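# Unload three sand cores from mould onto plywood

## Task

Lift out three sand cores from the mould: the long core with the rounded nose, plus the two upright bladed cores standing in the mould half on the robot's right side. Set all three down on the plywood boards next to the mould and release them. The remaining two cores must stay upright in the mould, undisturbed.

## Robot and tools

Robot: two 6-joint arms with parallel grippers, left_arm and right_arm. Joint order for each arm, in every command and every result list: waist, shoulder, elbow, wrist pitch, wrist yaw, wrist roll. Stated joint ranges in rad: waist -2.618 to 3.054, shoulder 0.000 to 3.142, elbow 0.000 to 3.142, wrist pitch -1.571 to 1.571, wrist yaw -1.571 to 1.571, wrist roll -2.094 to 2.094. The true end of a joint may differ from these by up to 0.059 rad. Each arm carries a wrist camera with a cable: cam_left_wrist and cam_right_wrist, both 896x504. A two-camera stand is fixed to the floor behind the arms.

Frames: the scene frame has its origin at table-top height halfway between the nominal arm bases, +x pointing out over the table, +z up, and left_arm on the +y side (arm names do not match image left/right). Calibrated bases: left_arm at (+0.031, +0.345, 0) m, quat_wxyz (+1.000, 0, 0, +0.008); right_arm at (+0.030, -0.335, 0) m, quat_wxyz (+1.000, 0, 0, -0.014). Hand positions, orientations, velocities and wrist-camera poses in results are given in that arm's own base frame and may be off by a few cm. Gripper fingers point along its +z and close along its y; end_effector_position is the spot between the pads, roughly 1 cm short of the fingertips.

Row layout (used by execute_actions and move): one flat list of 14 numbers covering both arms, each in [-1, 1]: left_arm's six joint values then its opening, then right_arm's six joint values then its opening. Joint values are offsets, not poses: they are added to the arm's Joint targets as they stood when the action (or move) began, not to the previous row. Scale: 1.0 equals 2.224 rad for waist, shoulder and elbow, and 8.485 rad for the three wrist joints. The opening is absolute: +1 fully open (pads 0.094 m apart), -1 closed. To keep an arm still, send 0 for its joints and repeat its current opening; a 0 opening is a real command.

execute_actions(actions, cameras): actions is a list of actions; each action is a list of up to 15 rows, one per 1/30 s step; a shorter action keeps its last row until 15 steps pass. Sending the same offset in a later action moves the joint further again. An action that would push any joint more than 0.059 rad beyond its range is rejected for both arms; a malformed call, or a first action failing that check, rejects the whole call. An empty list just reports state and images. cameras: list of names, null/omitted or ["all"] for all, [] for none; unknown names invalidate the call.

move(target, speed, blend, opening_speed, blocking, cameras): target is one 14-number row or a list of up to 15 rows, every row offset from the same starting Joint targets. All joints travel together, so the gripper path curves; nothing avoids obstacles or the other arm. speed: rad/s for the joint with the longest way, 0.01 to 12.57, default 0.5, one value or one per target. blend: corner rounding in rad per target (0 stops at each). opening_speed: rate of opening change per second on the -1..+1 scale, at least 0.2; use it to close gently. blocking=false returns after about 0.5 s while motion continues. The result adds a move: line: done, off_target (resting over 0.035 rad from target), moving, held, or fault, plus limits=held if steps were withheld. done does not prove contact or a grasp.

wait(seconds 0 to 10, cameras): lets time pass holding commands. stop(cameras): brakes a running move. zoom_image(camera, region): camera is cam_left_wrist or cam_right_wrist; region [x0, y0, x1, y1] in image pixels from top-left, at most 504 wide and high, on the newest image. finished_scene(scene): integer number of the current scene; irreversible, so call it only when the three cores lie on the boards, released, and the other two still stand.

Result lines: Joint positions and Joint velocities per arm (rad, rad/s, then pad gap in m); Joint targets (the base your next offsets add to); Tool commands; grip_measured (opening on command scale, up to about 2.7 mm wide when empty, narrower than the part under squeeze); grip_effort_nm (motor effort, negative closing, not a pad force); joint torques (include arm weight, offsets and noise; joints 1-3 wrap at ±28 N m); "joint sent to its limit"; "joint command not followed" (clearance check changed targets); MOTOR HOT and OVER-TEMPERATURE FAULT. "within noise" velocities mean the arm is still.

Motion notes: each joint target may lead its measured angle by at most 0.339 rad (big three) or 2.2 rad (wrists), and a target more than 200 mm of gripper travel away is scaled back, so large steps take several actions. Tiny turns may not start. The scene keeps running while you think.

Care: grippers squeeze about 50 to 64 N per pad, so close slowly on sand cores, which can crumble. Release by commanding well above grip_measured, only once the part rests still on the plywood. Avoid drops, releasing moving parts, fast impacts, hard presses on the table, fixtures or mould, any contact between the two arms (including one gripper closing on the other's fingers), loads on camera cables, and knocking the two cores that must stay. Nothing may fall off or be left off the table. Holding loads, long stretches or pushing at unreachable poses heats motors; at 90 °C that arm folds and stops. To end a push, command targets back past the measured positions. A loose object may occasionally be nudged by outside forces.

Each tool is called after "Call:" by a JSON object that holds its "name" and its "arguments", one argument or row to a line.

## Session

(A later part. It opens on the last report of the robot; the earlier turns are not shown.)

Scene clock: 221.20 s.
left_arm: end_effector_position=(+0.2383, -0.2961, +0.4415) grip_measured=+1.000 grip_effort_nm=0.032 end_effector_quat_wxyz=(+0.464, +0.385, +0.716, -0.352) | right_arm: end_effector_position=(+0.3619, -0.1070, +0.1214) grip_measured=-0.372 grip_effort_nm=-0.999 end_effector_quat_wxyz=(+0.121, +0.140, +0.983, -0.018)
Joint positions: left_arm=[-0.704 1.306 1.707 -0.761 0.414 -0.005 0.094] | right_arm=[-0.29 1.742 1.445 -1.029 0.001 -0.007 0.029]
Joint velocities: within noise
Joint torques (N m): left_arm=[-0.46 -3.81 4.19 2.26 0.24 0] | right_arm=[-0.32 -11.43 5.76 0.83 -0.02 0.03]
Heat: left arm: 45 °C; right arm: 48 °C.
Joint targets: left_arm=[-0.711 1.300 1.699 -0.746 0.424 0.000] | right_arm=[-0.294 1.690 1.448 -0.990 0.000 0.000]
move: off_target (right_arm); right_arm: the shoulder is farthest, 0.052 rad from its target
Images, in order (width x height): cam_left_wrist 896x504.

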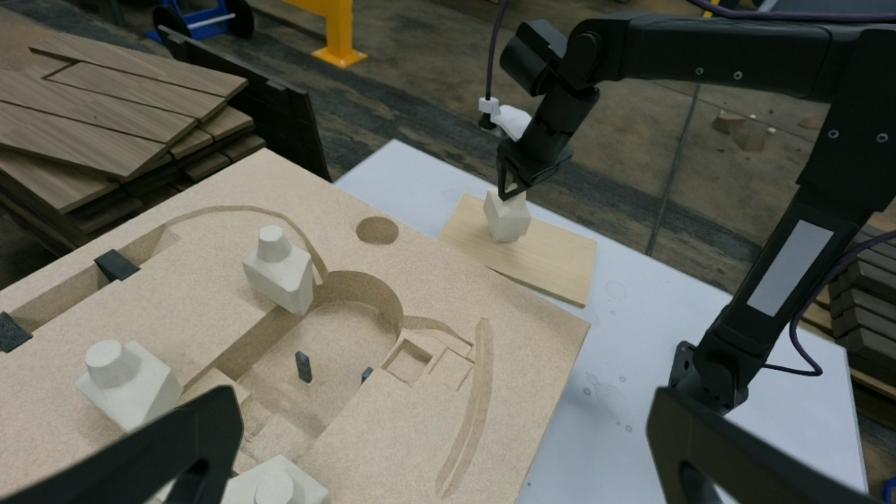

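Call:
{"name": "move", "arguments": {
  "target": [0,0,0,0,0,0,1,0,0,-0.0135,0.0035,0,0,-0.65],
  "speed": 0.1,
  "cameras": ["cam_left_wrist"]
}}

Call:
{"name": "zoom_image", "arguments": {
  "camera": "cam_left_wrist",
  "region": [440, 130, 610, 310]
}}

Scene clock: 225.27 s.
left_arm: end_effector_position=(+0.2383, -0.2961, +0.4415) grip_measured=+1.000 grip_effort_nm=0.032 end_effector_quat_wxyz=(+0.464, +0.385, +0.716, -0.352) | right_arm: end_effector_position=(+0.3613, -0.1068, +0.1167) grip_measured=-0.372 grip_effort_nm=-1.004 end_effector_quat_wxyz=(+0.123, +0.140, +0.982, -0.019)
Joint positions: left_arm=[-0.704 1.306 1.707 -0.761 0.414 -0.005 0.094] | right_arm=[-0.29 1.736 1.419 -1.004 0.001 -0.007 0.029]
Joint velocities: within noise
Joint torques (N m): left_arm=[-0.5 -3.77 4.15 2.26 0.25 -0.01] | right_arm=[-0.35 -10.97 5.42 0.92 0 0.03]
Heat: left arm: 45 °C; right arm: 49 °C.
Joint targets: left_arm=[-0.711 1.300 1.699 -0.746 0.424 0.000] | right_arm=[-0.294 1.690 1.418 -0.961 0.000 0.000]
move: off_target (right_arm); right_arm: the shoulder is farthest, 0.046 rad from its target
Images, in order (width x height): cam_left_wrist 896x504.

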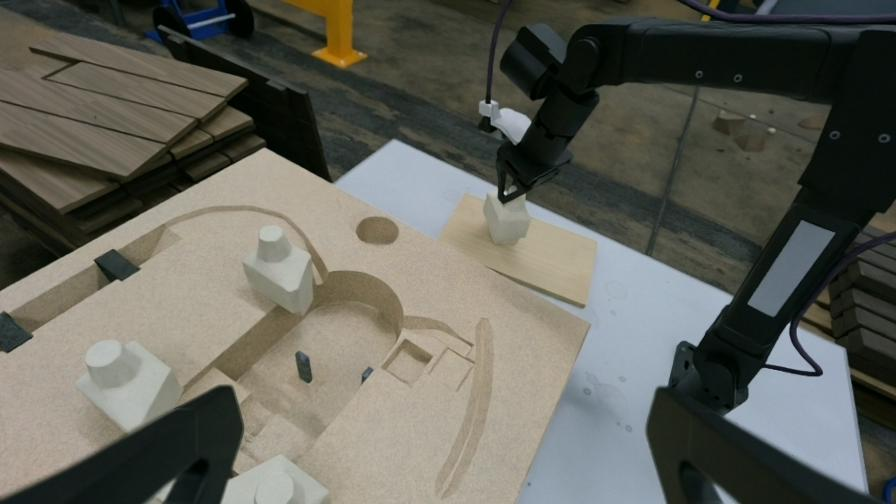

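Scaled by 2.800.

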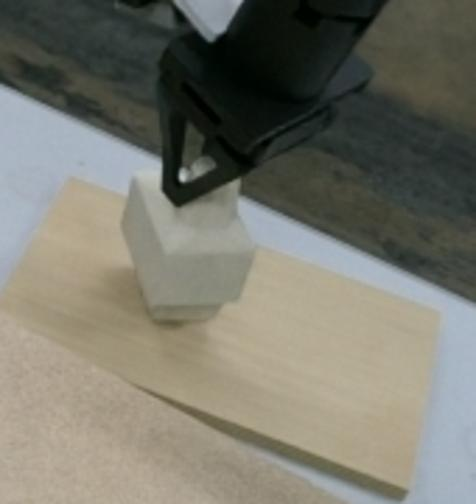

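Call:
{"name": "move", "arguments": {
  "target": [0,0,0,0,0,0,1,0,0,-0.009,0.0024,0,0,-0.65],
  "speed": 0.1
}}

Call:
{"name": "zoom_image", "arguments": {
  "camera": "cam_left_wrist",
  "region": [440, 130, 610, 310]
}}

Scene clock: 228.50 s.
left_arm: end_effector_position=(+0.2383, -0.2961, +0.4415) grip_measured=+1.000 grip_effort_nm=0.032 end_effector_quat_wxyz=(+0.464, +0.385, +0.716, -0.352) | right_arm: end_effector_position=(+0.3610, -0.1067, +0.1163) grip_measured=-0.372 grip_effort_nm=-1.004 end_effector_quat_wxyz=(+0.128, +0.140, +0.982, -0.019)
Joint positions: left_arm=[-0.704 1.306 1.707 -0.761 0.414 -0.005 0.094] | right_arm=[-0.29 1.727 1.404 -0.989 0.001 -0.007 0.029]
Joint velocities: within noise
Joint torques (N m): left_arm=[-0.43 -3.77 4.16 2.26 0.24 0] | right_arm=[-0.31 -10.09 5.09 0.97 -0.01 0.04]
Heat: left arm: 46 °C; right arm: 49 °C.
Joint targets: left_arm=[-0.711 1.300 1.699 -0.746 0.424 0.000] | right_arm=[-0.294 1.690 1.398 -0.941 0.000 0.000]
move: off_target (right_arm); right_arm: the wrist pitch is farthest, 0.048 rad from its target

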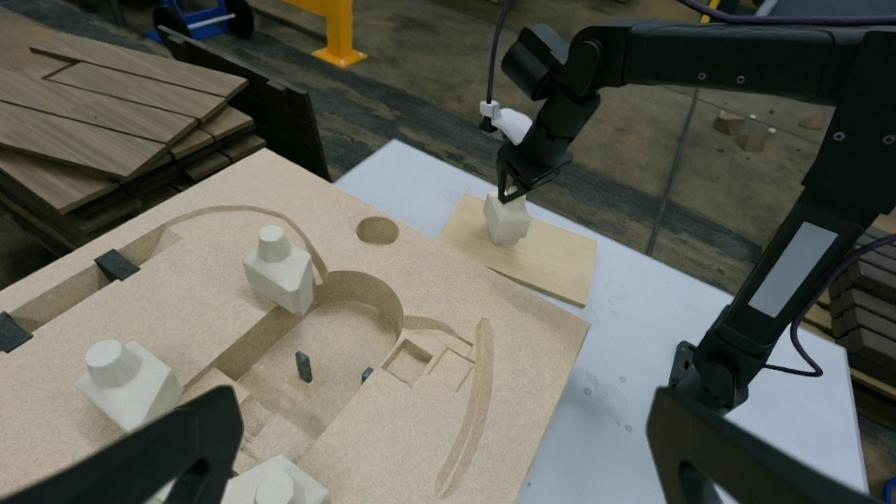

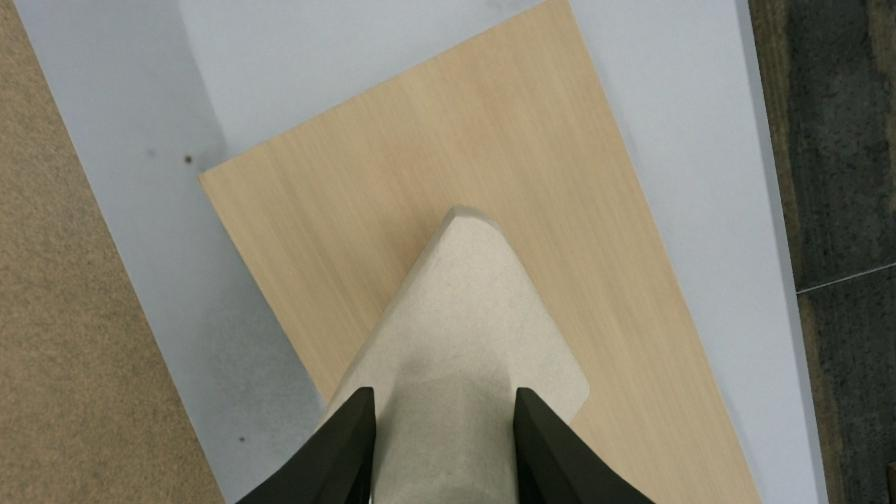

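Scaled by 2.800.

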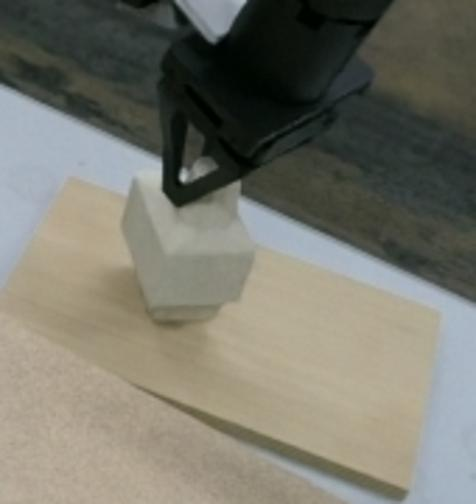

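Call:
{"name": "move", "arguments": {
  "target": [0,0,0,0,0,0,1,0,0,0.003,0,0,0,0.3],
  "opening_speed": 0.6
}}

Call:
{"name": "zoom_image", "arguments": {
  "camera": "cam_left_wrist",
  "region": [440, 130, 610, 310]
}}

Scene clock: 232.97 s.
left_arm: end_effector_position=(+0.2383, -0.2961, +0.4415) grip_measured=+1.000 grip_effort_nm=0.022 end_effector_quat_wxyz=(+0.464, +0.385, +0.716, -0.352) | right_arm: end_effector_position=(+0.3677, -0.1076, +0.1183) grip_measured=+0.297 grip_effort_nm=0.178 end_effector_quat_wxyz=(+0.142, +0.139, +0.980, -0.019)
Joint positions: left_arm=[-0.704 1.306 1.707 -0.761 0.414 -0.005 0.094] | right_arm=[-0.29 1.726 1.404 -0.961 -0.005 -0.006 0.061]
Joint velocities: within noise
Joint torques (N m): left_arm=[-0.46 -3.82 4.25 2.29 0.23 -0.01] | right_arm=[-0.38 -10.11 5.67 0.76 0.05 0.03]
Heat: left arm: 46 °C; right arm: 47 °C.
Joint targets: left_arm=[-0.711 1.300 1.699 -0.746 0.424 0.000] | right_arm=[-0.294 1.690 1.405 -0.940 0.000 0.000]
move: off_target (right_arm); right_arm: the shoulder is farthest, 0.036 rad from its target

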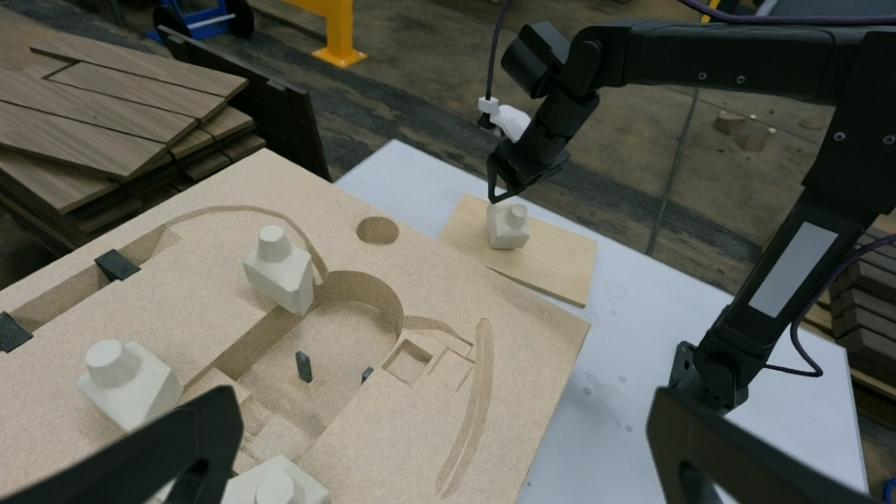

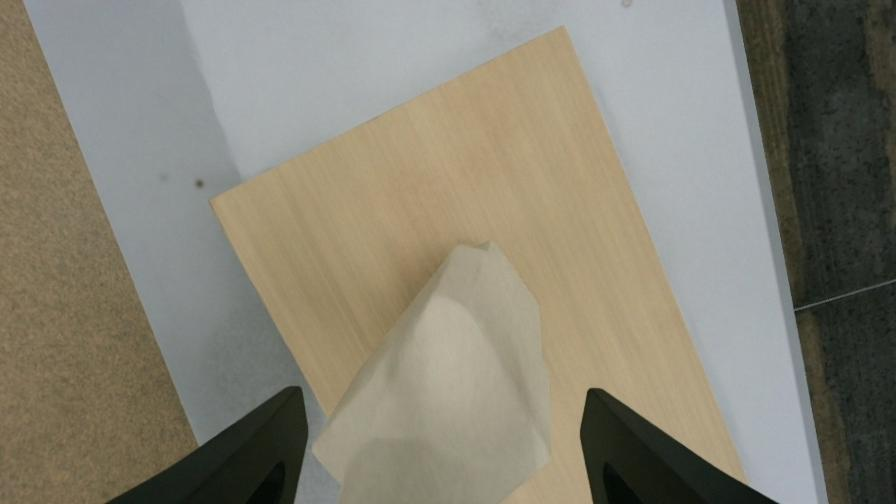

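Scaled by 2.800.

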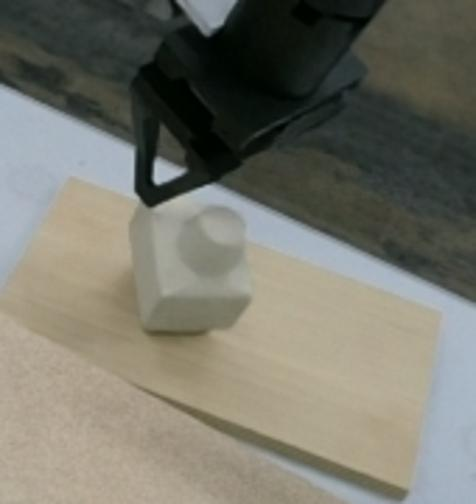

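Call:
{"name": "move", "arguments": {
  "target": [
    [0,0,0,0,0,0,1,0,0.01,0.09,-0.0236,0,0,0.5],
    [0,0,0,0,0,0,1,0,0.05,0.25,-0.04,0,0,0.5]
  ],
  "speed": 0.3,
  "blend": 0.05
}}

Call:
{"name": "zoom_image", "arguments": {
  "camera": "cam_left_wrist",
  "region": [440, 130, 610, 310]
}}

Scene clock: 239.10 s.
left_arm: end_effector_position=(+0.2383, -0.2961, +0.4415) grip_measured=+1.000 grip_effort_nm=0.032 end_effector_quat_wxyz=(+0.464, +0.385, +0.716, -0.352) | right_arm: end_effector_position=(+0.4023, -0.1180, +0.2461) grip_measured=+0.497 grip_effort_nm=0.178 end_effector_quat_wxyz=(+0.222, +0.137, +0.965, -0.031)
Joint positions: left_arm=[-0.704 1.306 1.707 -0.761 0.414 -0.005 0.094] | right_arm=[-0.29 1.786 1.933 -1.266 -0.005 -0.006 0.07]
Joint velocities: within noise
Joint torques (N m): left_arm=[-0.53 -3.79 4.22 2.28 0.23 0.02] | right_arm=[-0.36 -6.24 7.57 0.7 0.04 0.03]
Heat: left arm: 46 °C; right arm: 45 °C.
Joint targets: left_arm=[-0.711 1.300 1.699 -0.746 0.424 0.000] | right_arm=[-0.294 1.801 1.960 -1.280 0.000 0.000]
move: done

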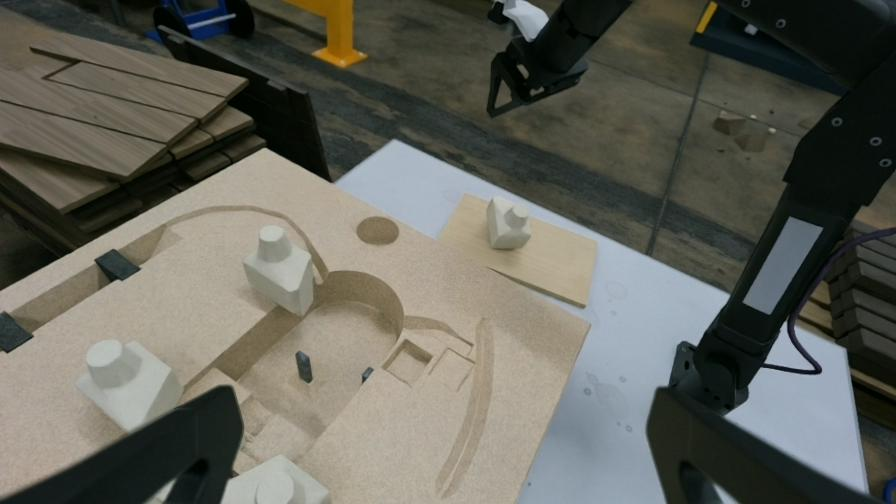

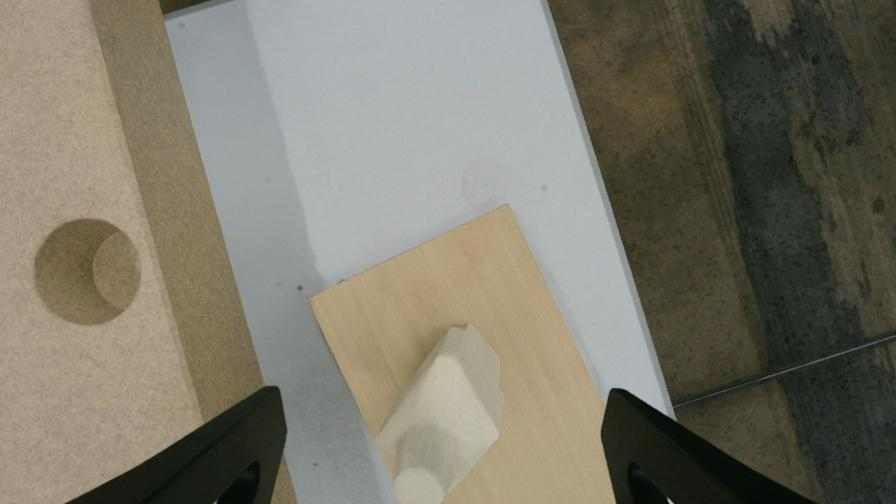

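Scaled by 2.800.

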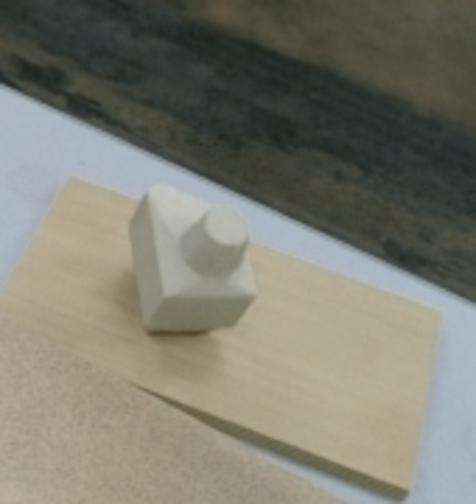

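Call:
{"name": "move", "arguments": {
  "target": [0,0,0,0,0,0,1,0.3062,0.1434,0.1313,0.0315,0,0,1],
  "speed": 0.6
}}

Scene clock: 250.90 s.
left_arm: end_effector_position=(+0.2383, -0.2961, +0.4415) grip_measured=+1.000 grip_effort_nm=0.027 end_effector_quat_wxyz=(+0.464, +0.385, +0.716, -0.352) | right_arm: end_effector_position=(+0.5018, +0.2089, +0.2337) grip_measured=+0.997 grip_effort_nm=0.173 end_effector_quat_wxyz=(+0.314, -0.188, +0.929, +0.063)
Joint positions: left_arm=[-0.704 1.306 1.707 -0.761 0.414 -0.005 0.094] | right_arm=[0.392 2.108 2.222 -1.033 -0.003 -0.006 0.094]
Joint velocities: within noise
Joint torques (N m): left_arm=[-0.42 -3.77 4.19 2.29 0.24 0] | right_arm=[-0.34 -9.22 8.16 1.26 0.03 0.03]
Heat: left arm: 46 °C; right arm: 42 °C.
Joint targets: left_arm=[-0.711 1.300 1.699 -0.746 0.424 0.000] | right_arm=[0.387 2.120 2.253 -1.013 0.000 0.000]
move: done

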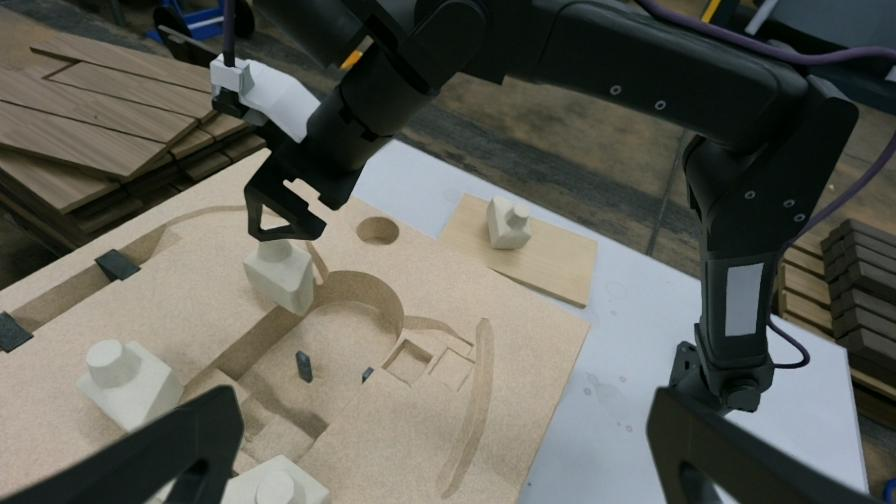

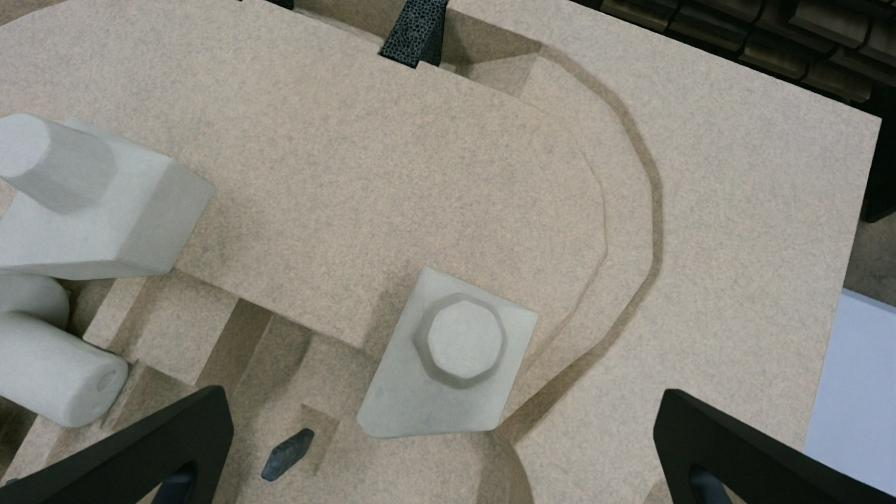

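Call:
{"name": "move", "arguments": {
  "target": [0,0,0,0,0,0,1,-0.0036,0.0225,-0.1192,0.0328,0,0,0.6],
  "speed": 0.2
}}

Scene clock: 258.37 s.
left_arm: end_effector_position=(+0.2382, -0.2962, +0.4415) grip_measured=+1.000 grip_effort_nm=0.027 end_effector_quat_wxyz=(+0.464, +0.386, +0.716, -0.352) | right_arm: end_effector_position=(+0.5266, +0.2161, +0.1591) grip_measured=+0.603 grip_effort_nm=-0.125 end_effector_quat_wxyz=(+0.314, -0.185, +0.929, +0.062)
Joint positions: left_arm=[-0.704 1.306 1.707 -0.761 0.414 -0.005 0.094] | right_arm=[0.387 2.156 1.995 -0.758 -0.003 -0.006 0.075]
Joint velocities: within noise
Joint torques (N m): left_arm=[-0.5 -3.78 4.18 2.27 0.24 -0.01] | right_arm=[-0.65 -9.77 5.53 1.23 0.04 0.03]
Heat: left arm: 47 °C; right arm: 42 °C.
Joint targets: left_arm=[-0.711 1.300 1.699 -0.746 0.424 0.000] | right_arm=[0.379 2.170 1.988 -0.735 0.000 0.000]
move: done

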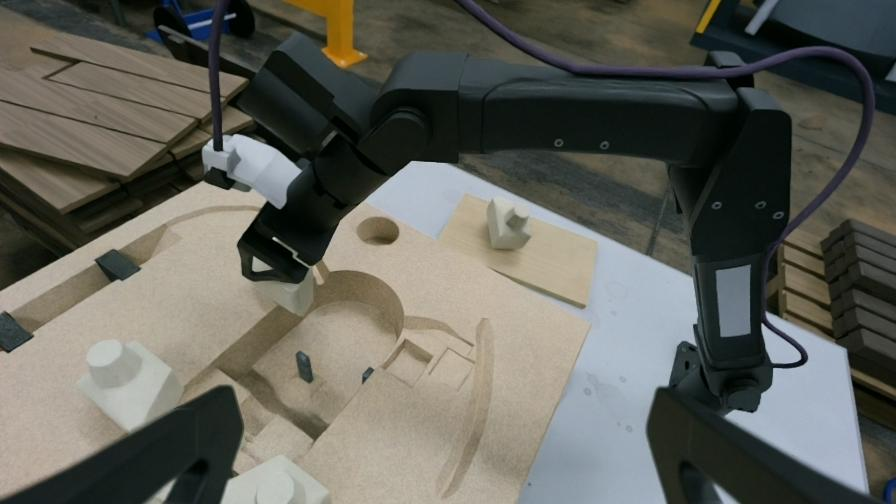

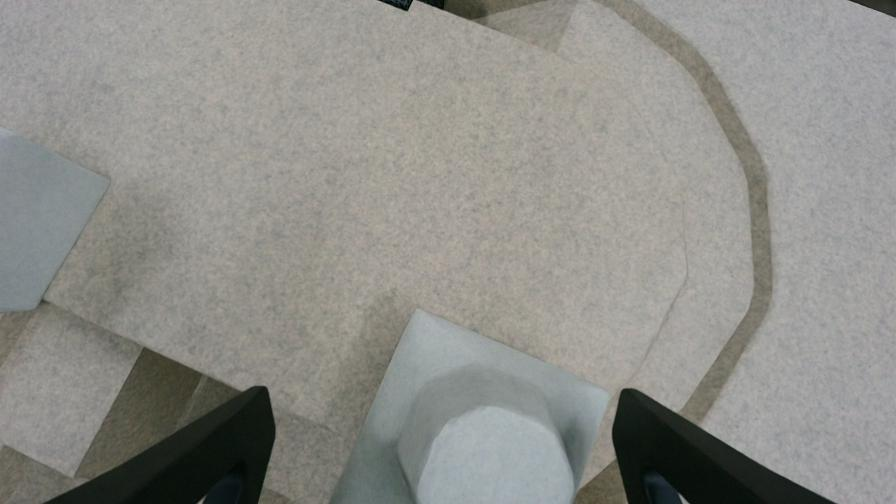

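Call:
{"name": "move", "arguments": {
  "target": [0,0,0,0,0,0,1,-0.0099,0,0,0,0,0,0.6],
  "speed": 0.2,
  "cameras": ["cam_right_wrist"]
}}

Scene clock: 260.90 s.
left_arm: end_effector_position=(+0.2382, -0.2962, +0.4415) grip_measured=+1.000 grip_effort_nm=0.027 end_effector_quat_wxyz=(+0.464, +0.386, +0.716, -0.352) | right_arm: end_effector_position=(+0.5322, +0.2026, +0.1593) grip_measured=+0.603 grip_effort_nm=-0.129 end_effector_quat_wxyz=(+0.315, -0.173, +0.931, +0.058)
Joint positions: left_arm=[-0.704 1.306 1.707 -0.761 0.414 -0.005 0.094] | right_arm=[0.361 2.156 1.995 -0.757 -0.003 -0.006 0.075]
Joint velocities: within noise
Joint torques (N m): left_arm=[-0.51 -3.77 4.22 2.26 0.25 0.01] | right_arm=[-0.35 -9.78 5.55 1.26 0.02 0.03]
Heat: left arm: 47 °C; right arm: 43 °C.
Joint targets: left_arm=[-0.711 1.300 1.699 -0.746 0.424 0.000] | right_arm=[0.357 2.170 1.988 -0.734 0.000 0.000]
move: done
Images, in order (width x height): cam_right_wrist 896x504.

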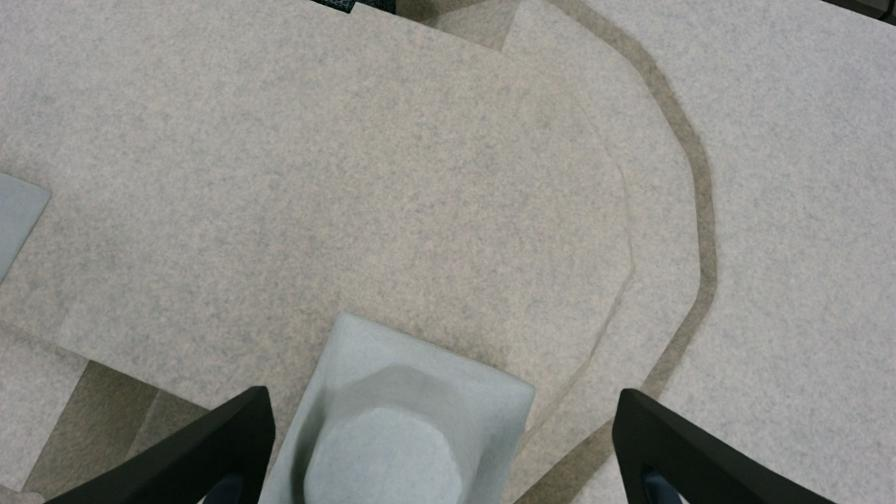

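Call:
{"name": "move", "arguments": {
  "target": [0,0,0,0,0,0,1,0.0106,0,0,0,0,0,0.5],
  "speed": 0.2,
  "cameras": ["cam_right_wrist"]
}}

Scene clock: 263.77 s.
left_arm: end_effector_position=(+0.2382, -0.2962, +0.4415) grip_measured=+1.000 grip_effort_nm=0.027 end_effector_quat_wxyz=(+0.464, +0.386, +0.716, -0.352) | right_arm: end_effector_position=(+0.5297, +0.2093, +0.1593) grip_measured=+0.503 grip_effort_nm=-0.120 end_effector_quat_wxyz=(+0.315, -0.179, +0.930, +0.060)
Joint positions: left_arm=[-0.704 1.306 1.707 -0.761 0.414 -0.005 0.094] | right_arm=[0.374 2.156 1.995 -0.756 -0.003 -0.006 0.071]
Joint velocities: within noise
Joint torques (N m): left_arm=[-0.53 -3.78 4.12 2.28 0.22 0.01] | right_arm=[0.55 -9.76 5.5 1.26 0.03 0.03]
Heat: left arm: 47 °C; right arm: 44 °C.
Joint targets: left_arm=[-0.711 1.300 1.699 -0.746 0.424 0.000] | right_arm=[0.381 2.170 1.988 -0.735 0.000 0.000]
move: done
Images, in order (width x height): cam_right_wrist 896x504.

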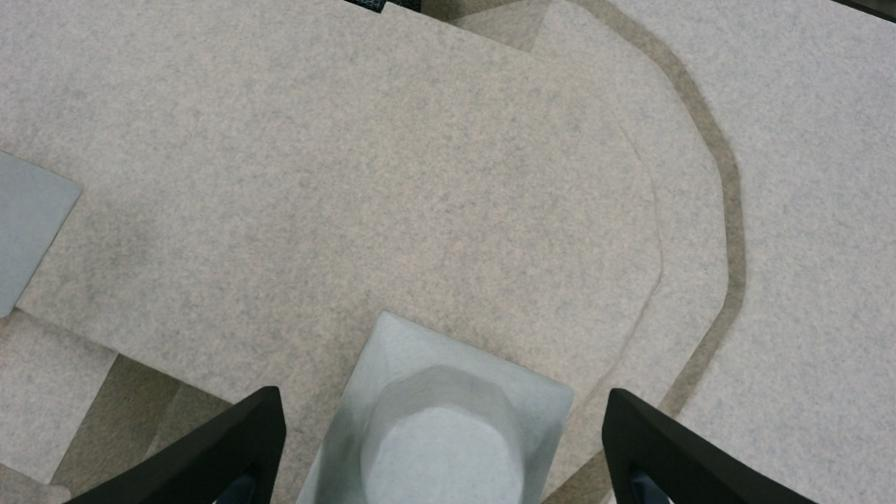

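Call:
{"name": "move", "arguments": {
  "target": [0,0,0,0,0,0,1,0,0,0,0,0,0,-0.65],
  "opening_speed": 0.6,
  "cameras": ["cam_right_wrist"]
}}

Scene clock: 268.20 s.
left_arm: end_effector_position=(+0.2382, -0.2962, +0.4415) grip_measured=+1.000 grip_effort_nm=0.022 end_effector_quat_wxyz=(+0.464, +0.386, +0.716, -0.352) | right_arm: end_effector_position=(+0.5294, +0.2102, +0.1594) grip_measured=-0.285 grip_effort_nm=-1.004 end_effector_quat_wxyz=(+0.315, -0.180, +0.930, +0.060)
Joint positions: left_arm=[-0.704 1.306 1.707 -0.761 0.414 -0.005 0.094] | right_arm=[0.376 2.156 1.995 -0.756 -0.001 -0.006 0.034]
Joint velocities: within noise
Joint torques (N m): left_arm=[-0.46 -3.81 4.25 2.26 0.21 -0.01] | right_arm=[0.43 -9.76 5.53 1.26 0.01 0.03]
Heat: left arm: 47 °C; right arm: 45 °C.
Joint targets: left_arm=[-0.711 1.300 1.699 -0.746 0.424 0.000] | right_arm=[0.381 2.170 1.988 -0.734 0.000 0.000]
move: done
Images, in order (width x height): cam_right_wrist 896x504.

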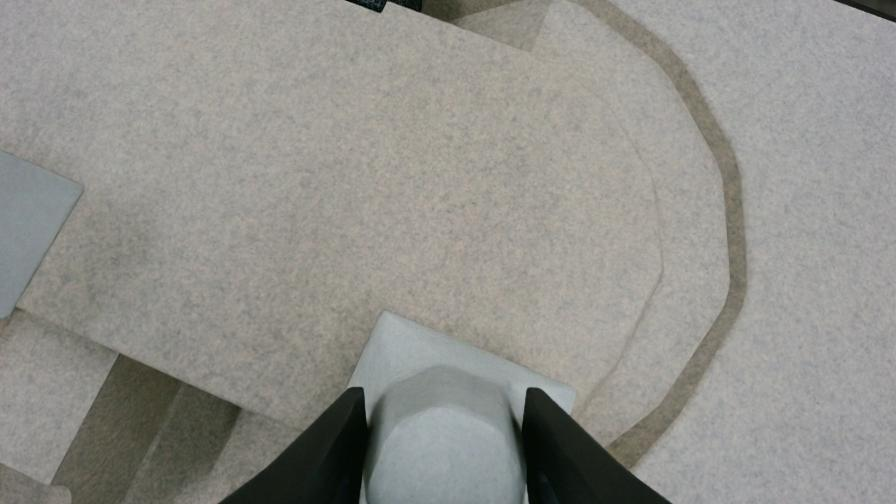

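Call:
{"name": "move", "arguments": {
  "target": [
    [0,0,0,0,0,0,1,0,0.0036,0.0926,-0.0183,0,0,-0.65],
    [0,0,0,0,0,0,1,0,0.0279,0.1888,-0.037,0,0,-0.65]
  ],
  "speed": 0.2,
  "blend": 0.05
}}

Scene clock: 276.07 s.
left_arm: end_effector_position=(+0.2382, -0.2962, +0.4415) grip_measured=+1.000 grip_effort_nm=0.027 end_effector_quat_wxyz=(+0.464, +0.386, +0.716, -0.352) | right_arm: end_effector_position=(+0.5231, +0.2077, +0.2161) grip_measured=-0.285 grip_effort_nm=-1.004 end_effector_quat_wxyz=(+0.302, -0.181, +0.934, +0.057)
Joint positions: left_arm=[-0.704 1.306 1.707 -0.761 0.414 -0.005 0.094] | right_arm=[0.376 2.228 2.36 -1.078 -0.001 -0.006 0.034]
Joint velocities: within noise
Joint torques (N m): left_arm=[-0.49 -3.75 4.19 2.27 0.25 0] | right_arm=[0.44 -10.61 9.44 1.3 0 0.03]
Heat: left arm: 47 °C; right arm: 46 °C.
Joint targets: left_arm=[-0.711 1.300 1.699 -0.746 0.424 0.000] | right_arm=[0.381 2.232 2.408 -1.048 0.000 0.000]
move: off_target (right_arm); right_arm: the elbow is farthest, 0.048 rad from its target

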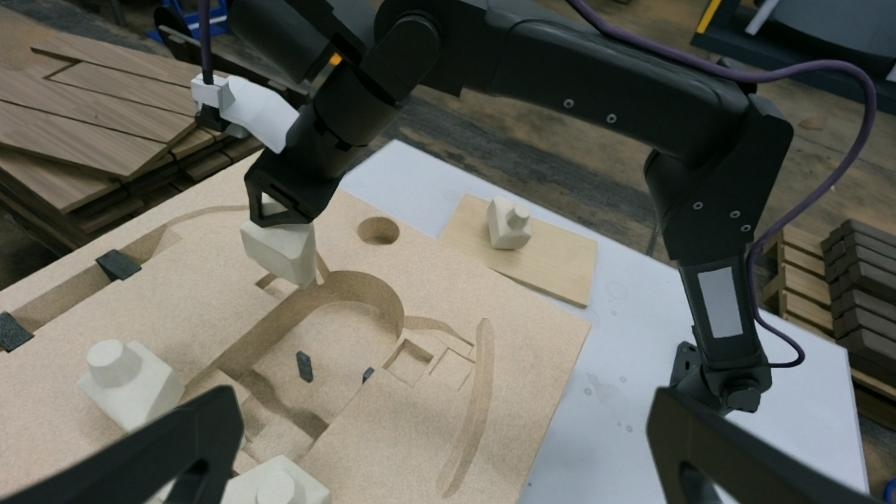

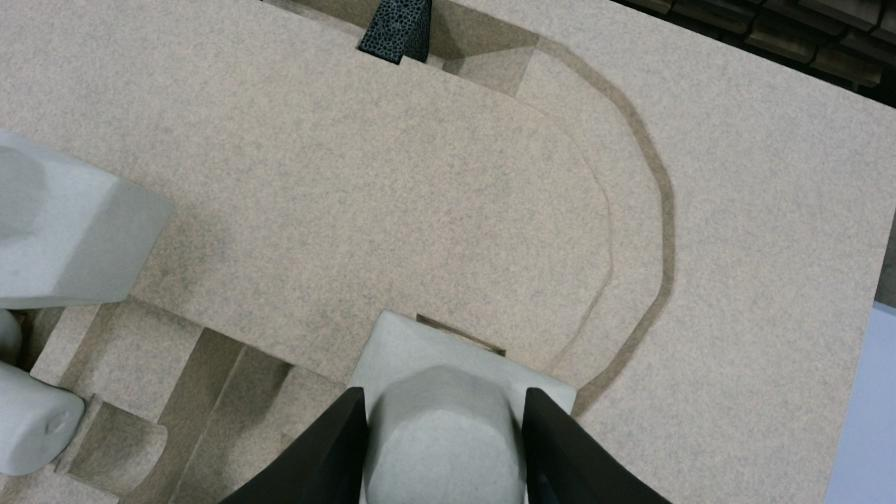

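Call:
{"name": "move", "arguments": {
  "target": [
    [0,0,0,0,0,0,1,-0.0814,-0.2248,-0.2415,0.0006,0,0,-0.65],
    [0,0,0,0,0,0,1,-0.3867,-0.518,-0.5297,0.0057,0,0,-0.65]
  ],
  "speed": 0.5,
  "blend": 0.1
}}

Scene clock: 293.63 s.
left_arm: end_effector_position=(+0.2382, -0.2962, +0.4415) grip_measured=+1.000 grip_effort_nm=0.027 end_effector_quat_wxyz=(+0.464, +0.386, +0.716, -0.352) | right_arm: end_effector_position=(+0.2535, -0.1299, +0.2413) grip_measured=-0.285 grip_effort_nm=-1.004 end_effector_quat_wxyz=(+0.301, +0.221, +0.925, -0.076)
Joint positions: left_arm=[-0.704 1.306 1.707 -0.761 0.414 -0.005 0.094] | right_arm=[-0.474 1.104 1.226 -1.062 0.005 -0.006 0.034]
Joint velocities: within noise
Joint torques (N m): left_arm=[-0.47 -3.84 4.14 2.26 0.24 0] | right_arm=[-0.39 -4.1 5.89 1.63 -0.04 0.03]
Heat: left arm: 48 °C; right arm: 48 °C.
Joint targets: left_arm=[-0.711 1.300 1.699 -0.746 0.424 0.000] | right_arm=[-0.479 1.080 1.229 -1.000 0.000 0.000]
move: off_target (right_arm); right_arm: the wrist pitch is farthest, 0.062 rad from its target

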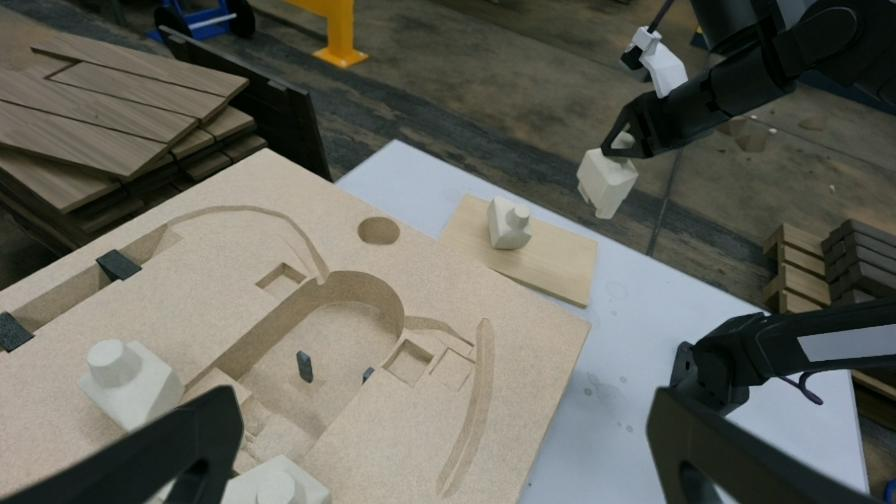

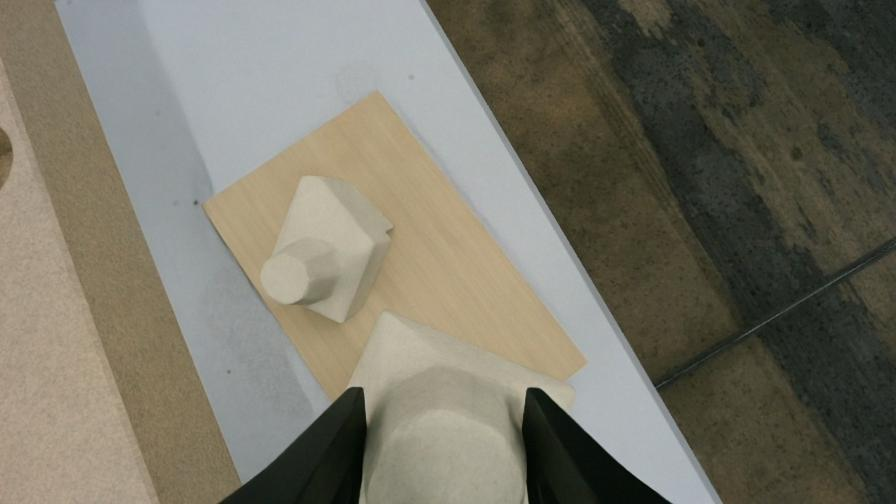

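Call:
{"name": "move", "arguments": {
  "target": [0,0,0,0,0,0,1,0,-0.0045,-0.1758,0.0471,0,0,-0.65],
  "speed": 0.3
}}

Call:
{"name": "zoom_image", "arguments": {
  "camera": "cam_left_wrist",
  "region": [440, 100, 700, 330]
}}

Scene clock: 305.30 s.
left_arm: end_effector_position=(+0.2382, -0.2962, +0.4415) grip_measured=+1.000 grip_effort_nm=0.037 end_effector_quat_wxyz=(+0.464, +0.386, +0.716, -0.352) | right_arm: end_effector_position=(+0.2678, -0.1372, +0.1438) grip_measured=-0.285 grip_effort_nm=-1.009 end_effector_quat_wxyz=(+0.301, +0.221, +0.925, -0.076)
Joint positions: left_arm=[-0.704 1.306 1.707 -0.761 0.414 -0.005 0.094] | right_arm=[-0.474 1.103 0.831 -0.668 0.005 -0.006 0.034]
Joint velocities: within noise
Joint torques (N m): left_arm=[-0.46 -3.81 4.14 2.29 0.22 -0.01] | right_arm=[-0.46 -5.27 6.58 1.66 -0.05 0.03]
Heat: left arm: 48 °C; right arm: 42 °C.
Joint targets: left_arm=[-0.711 1.300 1.699 -0.746 0.424 0.000] | right_arm=[-0.479 1.070 0.838 -0.600 0.000 0.000]
move: off_target (right_arm); right_arm: the wrist pitch is farthest, 0.067 rad from its target

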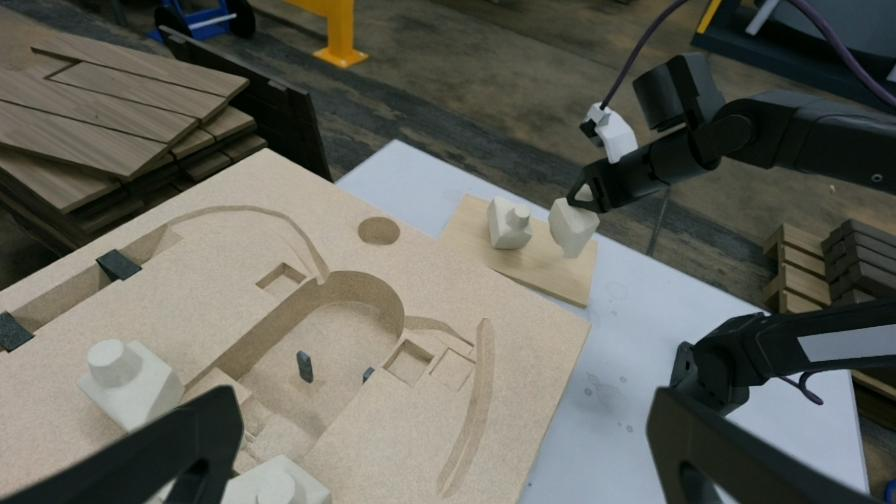

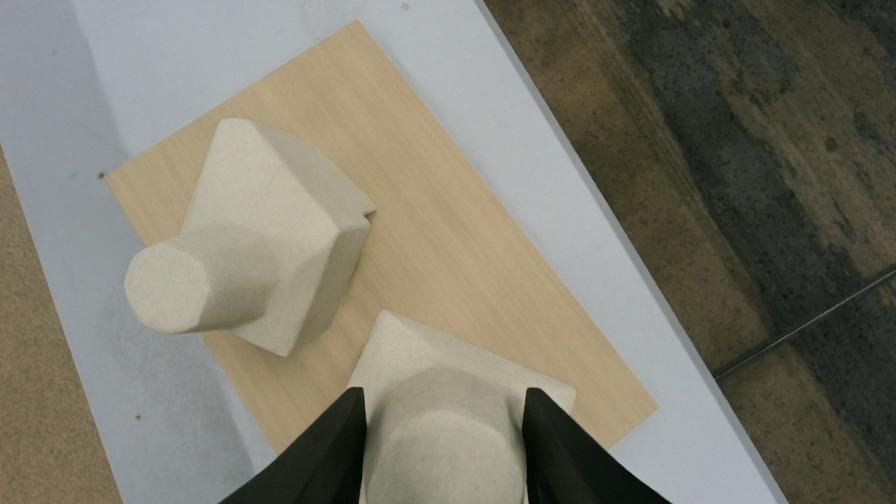

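Scaled by 1.938.

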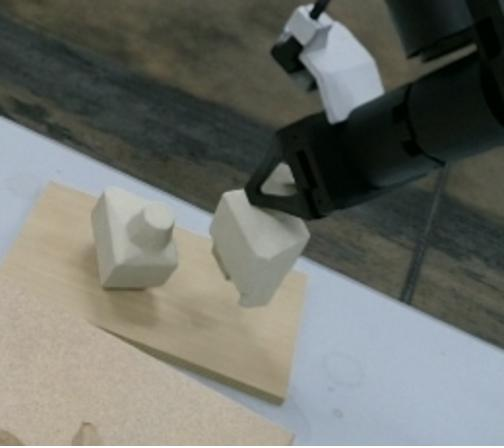

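Call:
{"name": "move", "arguments": {
  "target": [0,0,0,0,0,0,1,0,0,-0.0315,0.0083,0,0,-0.65],
  "speed": 0.12,
  "cameras": ["cam_left_wrist"]
}}

Call:
{"name": "zoom_image", "arguments": {
  "camera": "cam_left_wrist",
  "region": [440, 150, 640, 320]
}}

Call:
{"name": "move", "arguments": {
  "target": [0,0,0,0,0,0,1,0,0,-0.009,0.0024,0,0,-0.65],
  "speed": 0.1,
  "cameras": ["cam_left_wrist"]
}}

Call:
{"name": "zoom_image", "arguments": {
  "camera": "cam_left_wrist",
  "region": [440, 150, 640, 320]
}}

Scene clock: 310.90 s.
left_arm: end_effector_position=(+0.2382, -0.2962, +0.4415) grip_measured=+1.000 grip_effort_nm=0.027 end_effector_quat_wxyz=(+0.464, +0.386, +0.716, -0.352) | right_arm: end_effector_position=(+0.2671, -0.1368, +0.1278) grip_measured=-0.285 grip_effort_nm=-1.004 end_effector_quat_wxyz=(+0.303, +0.221, +0.924, -0.076)
Joint positions: left_arm=[-0.704 1.306 1.707 -0.761 0.414 -0.005 0.094] | right_arm=[-0.474 1.101 0.763 -0.598 0.005 -0.006 0.034]
Joint velocities: within noise
Joint torques (N m): left_arm=[-0.59 -3.82 4.14 2.3 0.25 0] | right_arm=[-0.44 -5.01 6.41 1.68 -0.05 0.03]
Heat: left arm: 48 °C; right arm: 41 °C.
Joint targets: left_arm=[-0.711 1.300 1.699 -0.746 0.424 0.000] | right_arm=[-0.479 1.070 0.768 -0.530 0.000 0.000]
move: off_target (right_arm); right_arm: the wrist pitch is farthest, 0.069 rad from its target
Images, in order (width x height): cam_left_wrist 896x504.

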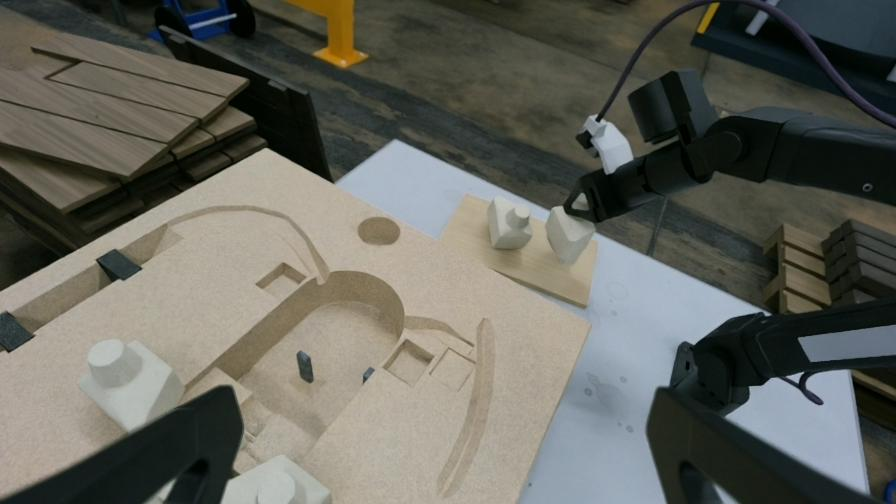

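Scaled by 2.520.

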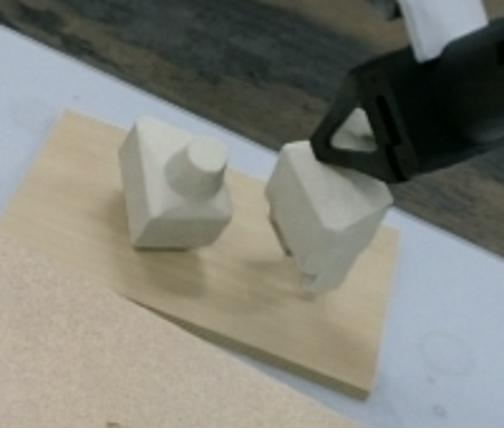

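Scene clock: 311.83 s.
left_arm: end_effector_position=(+0.2382, -0.2962, +0.4415) grip_measured=+1.000 grip_effort_nm=0.032 end_effector_quat_wxyz=(+0.464, +0.386, +0.716, -0.352) | right_arm: end_effector_position=(+0.2668, -0.1367, +0.1230) grip_measured=-0.285 grip_effort_nm=-1.004 end_effector_quat_wxyz=(+0.303, +0.221, +0.924, -0.076)
Joint positions: left_arm=[-0.704 1.306 1.707 -0.761 0.414 -0.005 0.094] | right_arm=[-0.474 1.101 0.744 -0.578 0.005 -0.006 0.034]
Joint velocities: within noise
Joint torques (N m): left_arm=[-0.47 -3.85 4.15 2.29 0.24 0.02] | right_arm=[-0.44 -5.04 6.35 1.7 -0.04 0.03]
Heat: left arm: 48 °C; right arm: 41 °C.
Joint targets: left_arm=[-0.711 1.300 1.699 -0.746 0.424 0.000] | right_arm=[-0.479 1.070 0.748 -0.509 0.000 0.000]
move: off_target (right_arm); right_arm: the wrist pitch is farthest, 0.068 rad from its target
Images, in order (width x height): cam_left_wrist 896x504.

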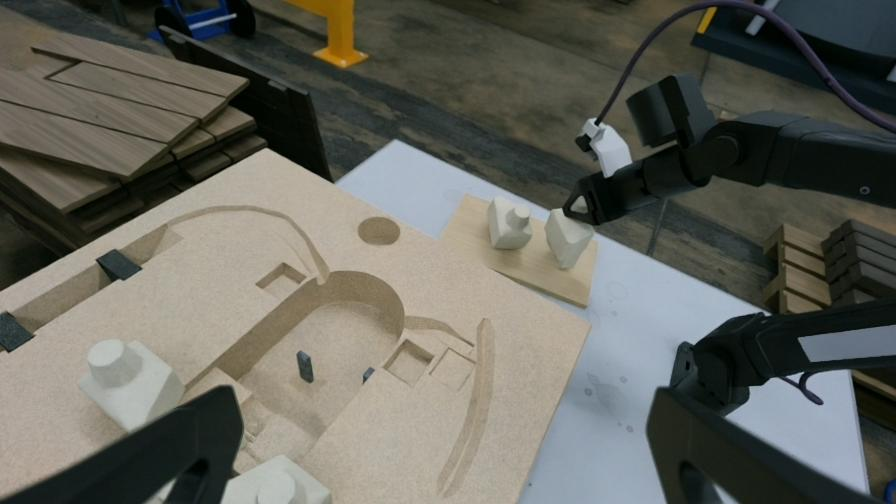

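Scaled by 2.520.

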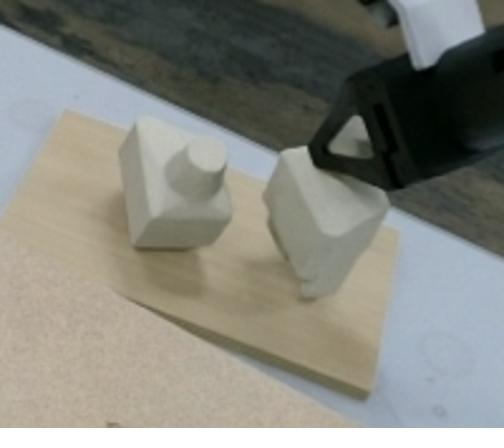

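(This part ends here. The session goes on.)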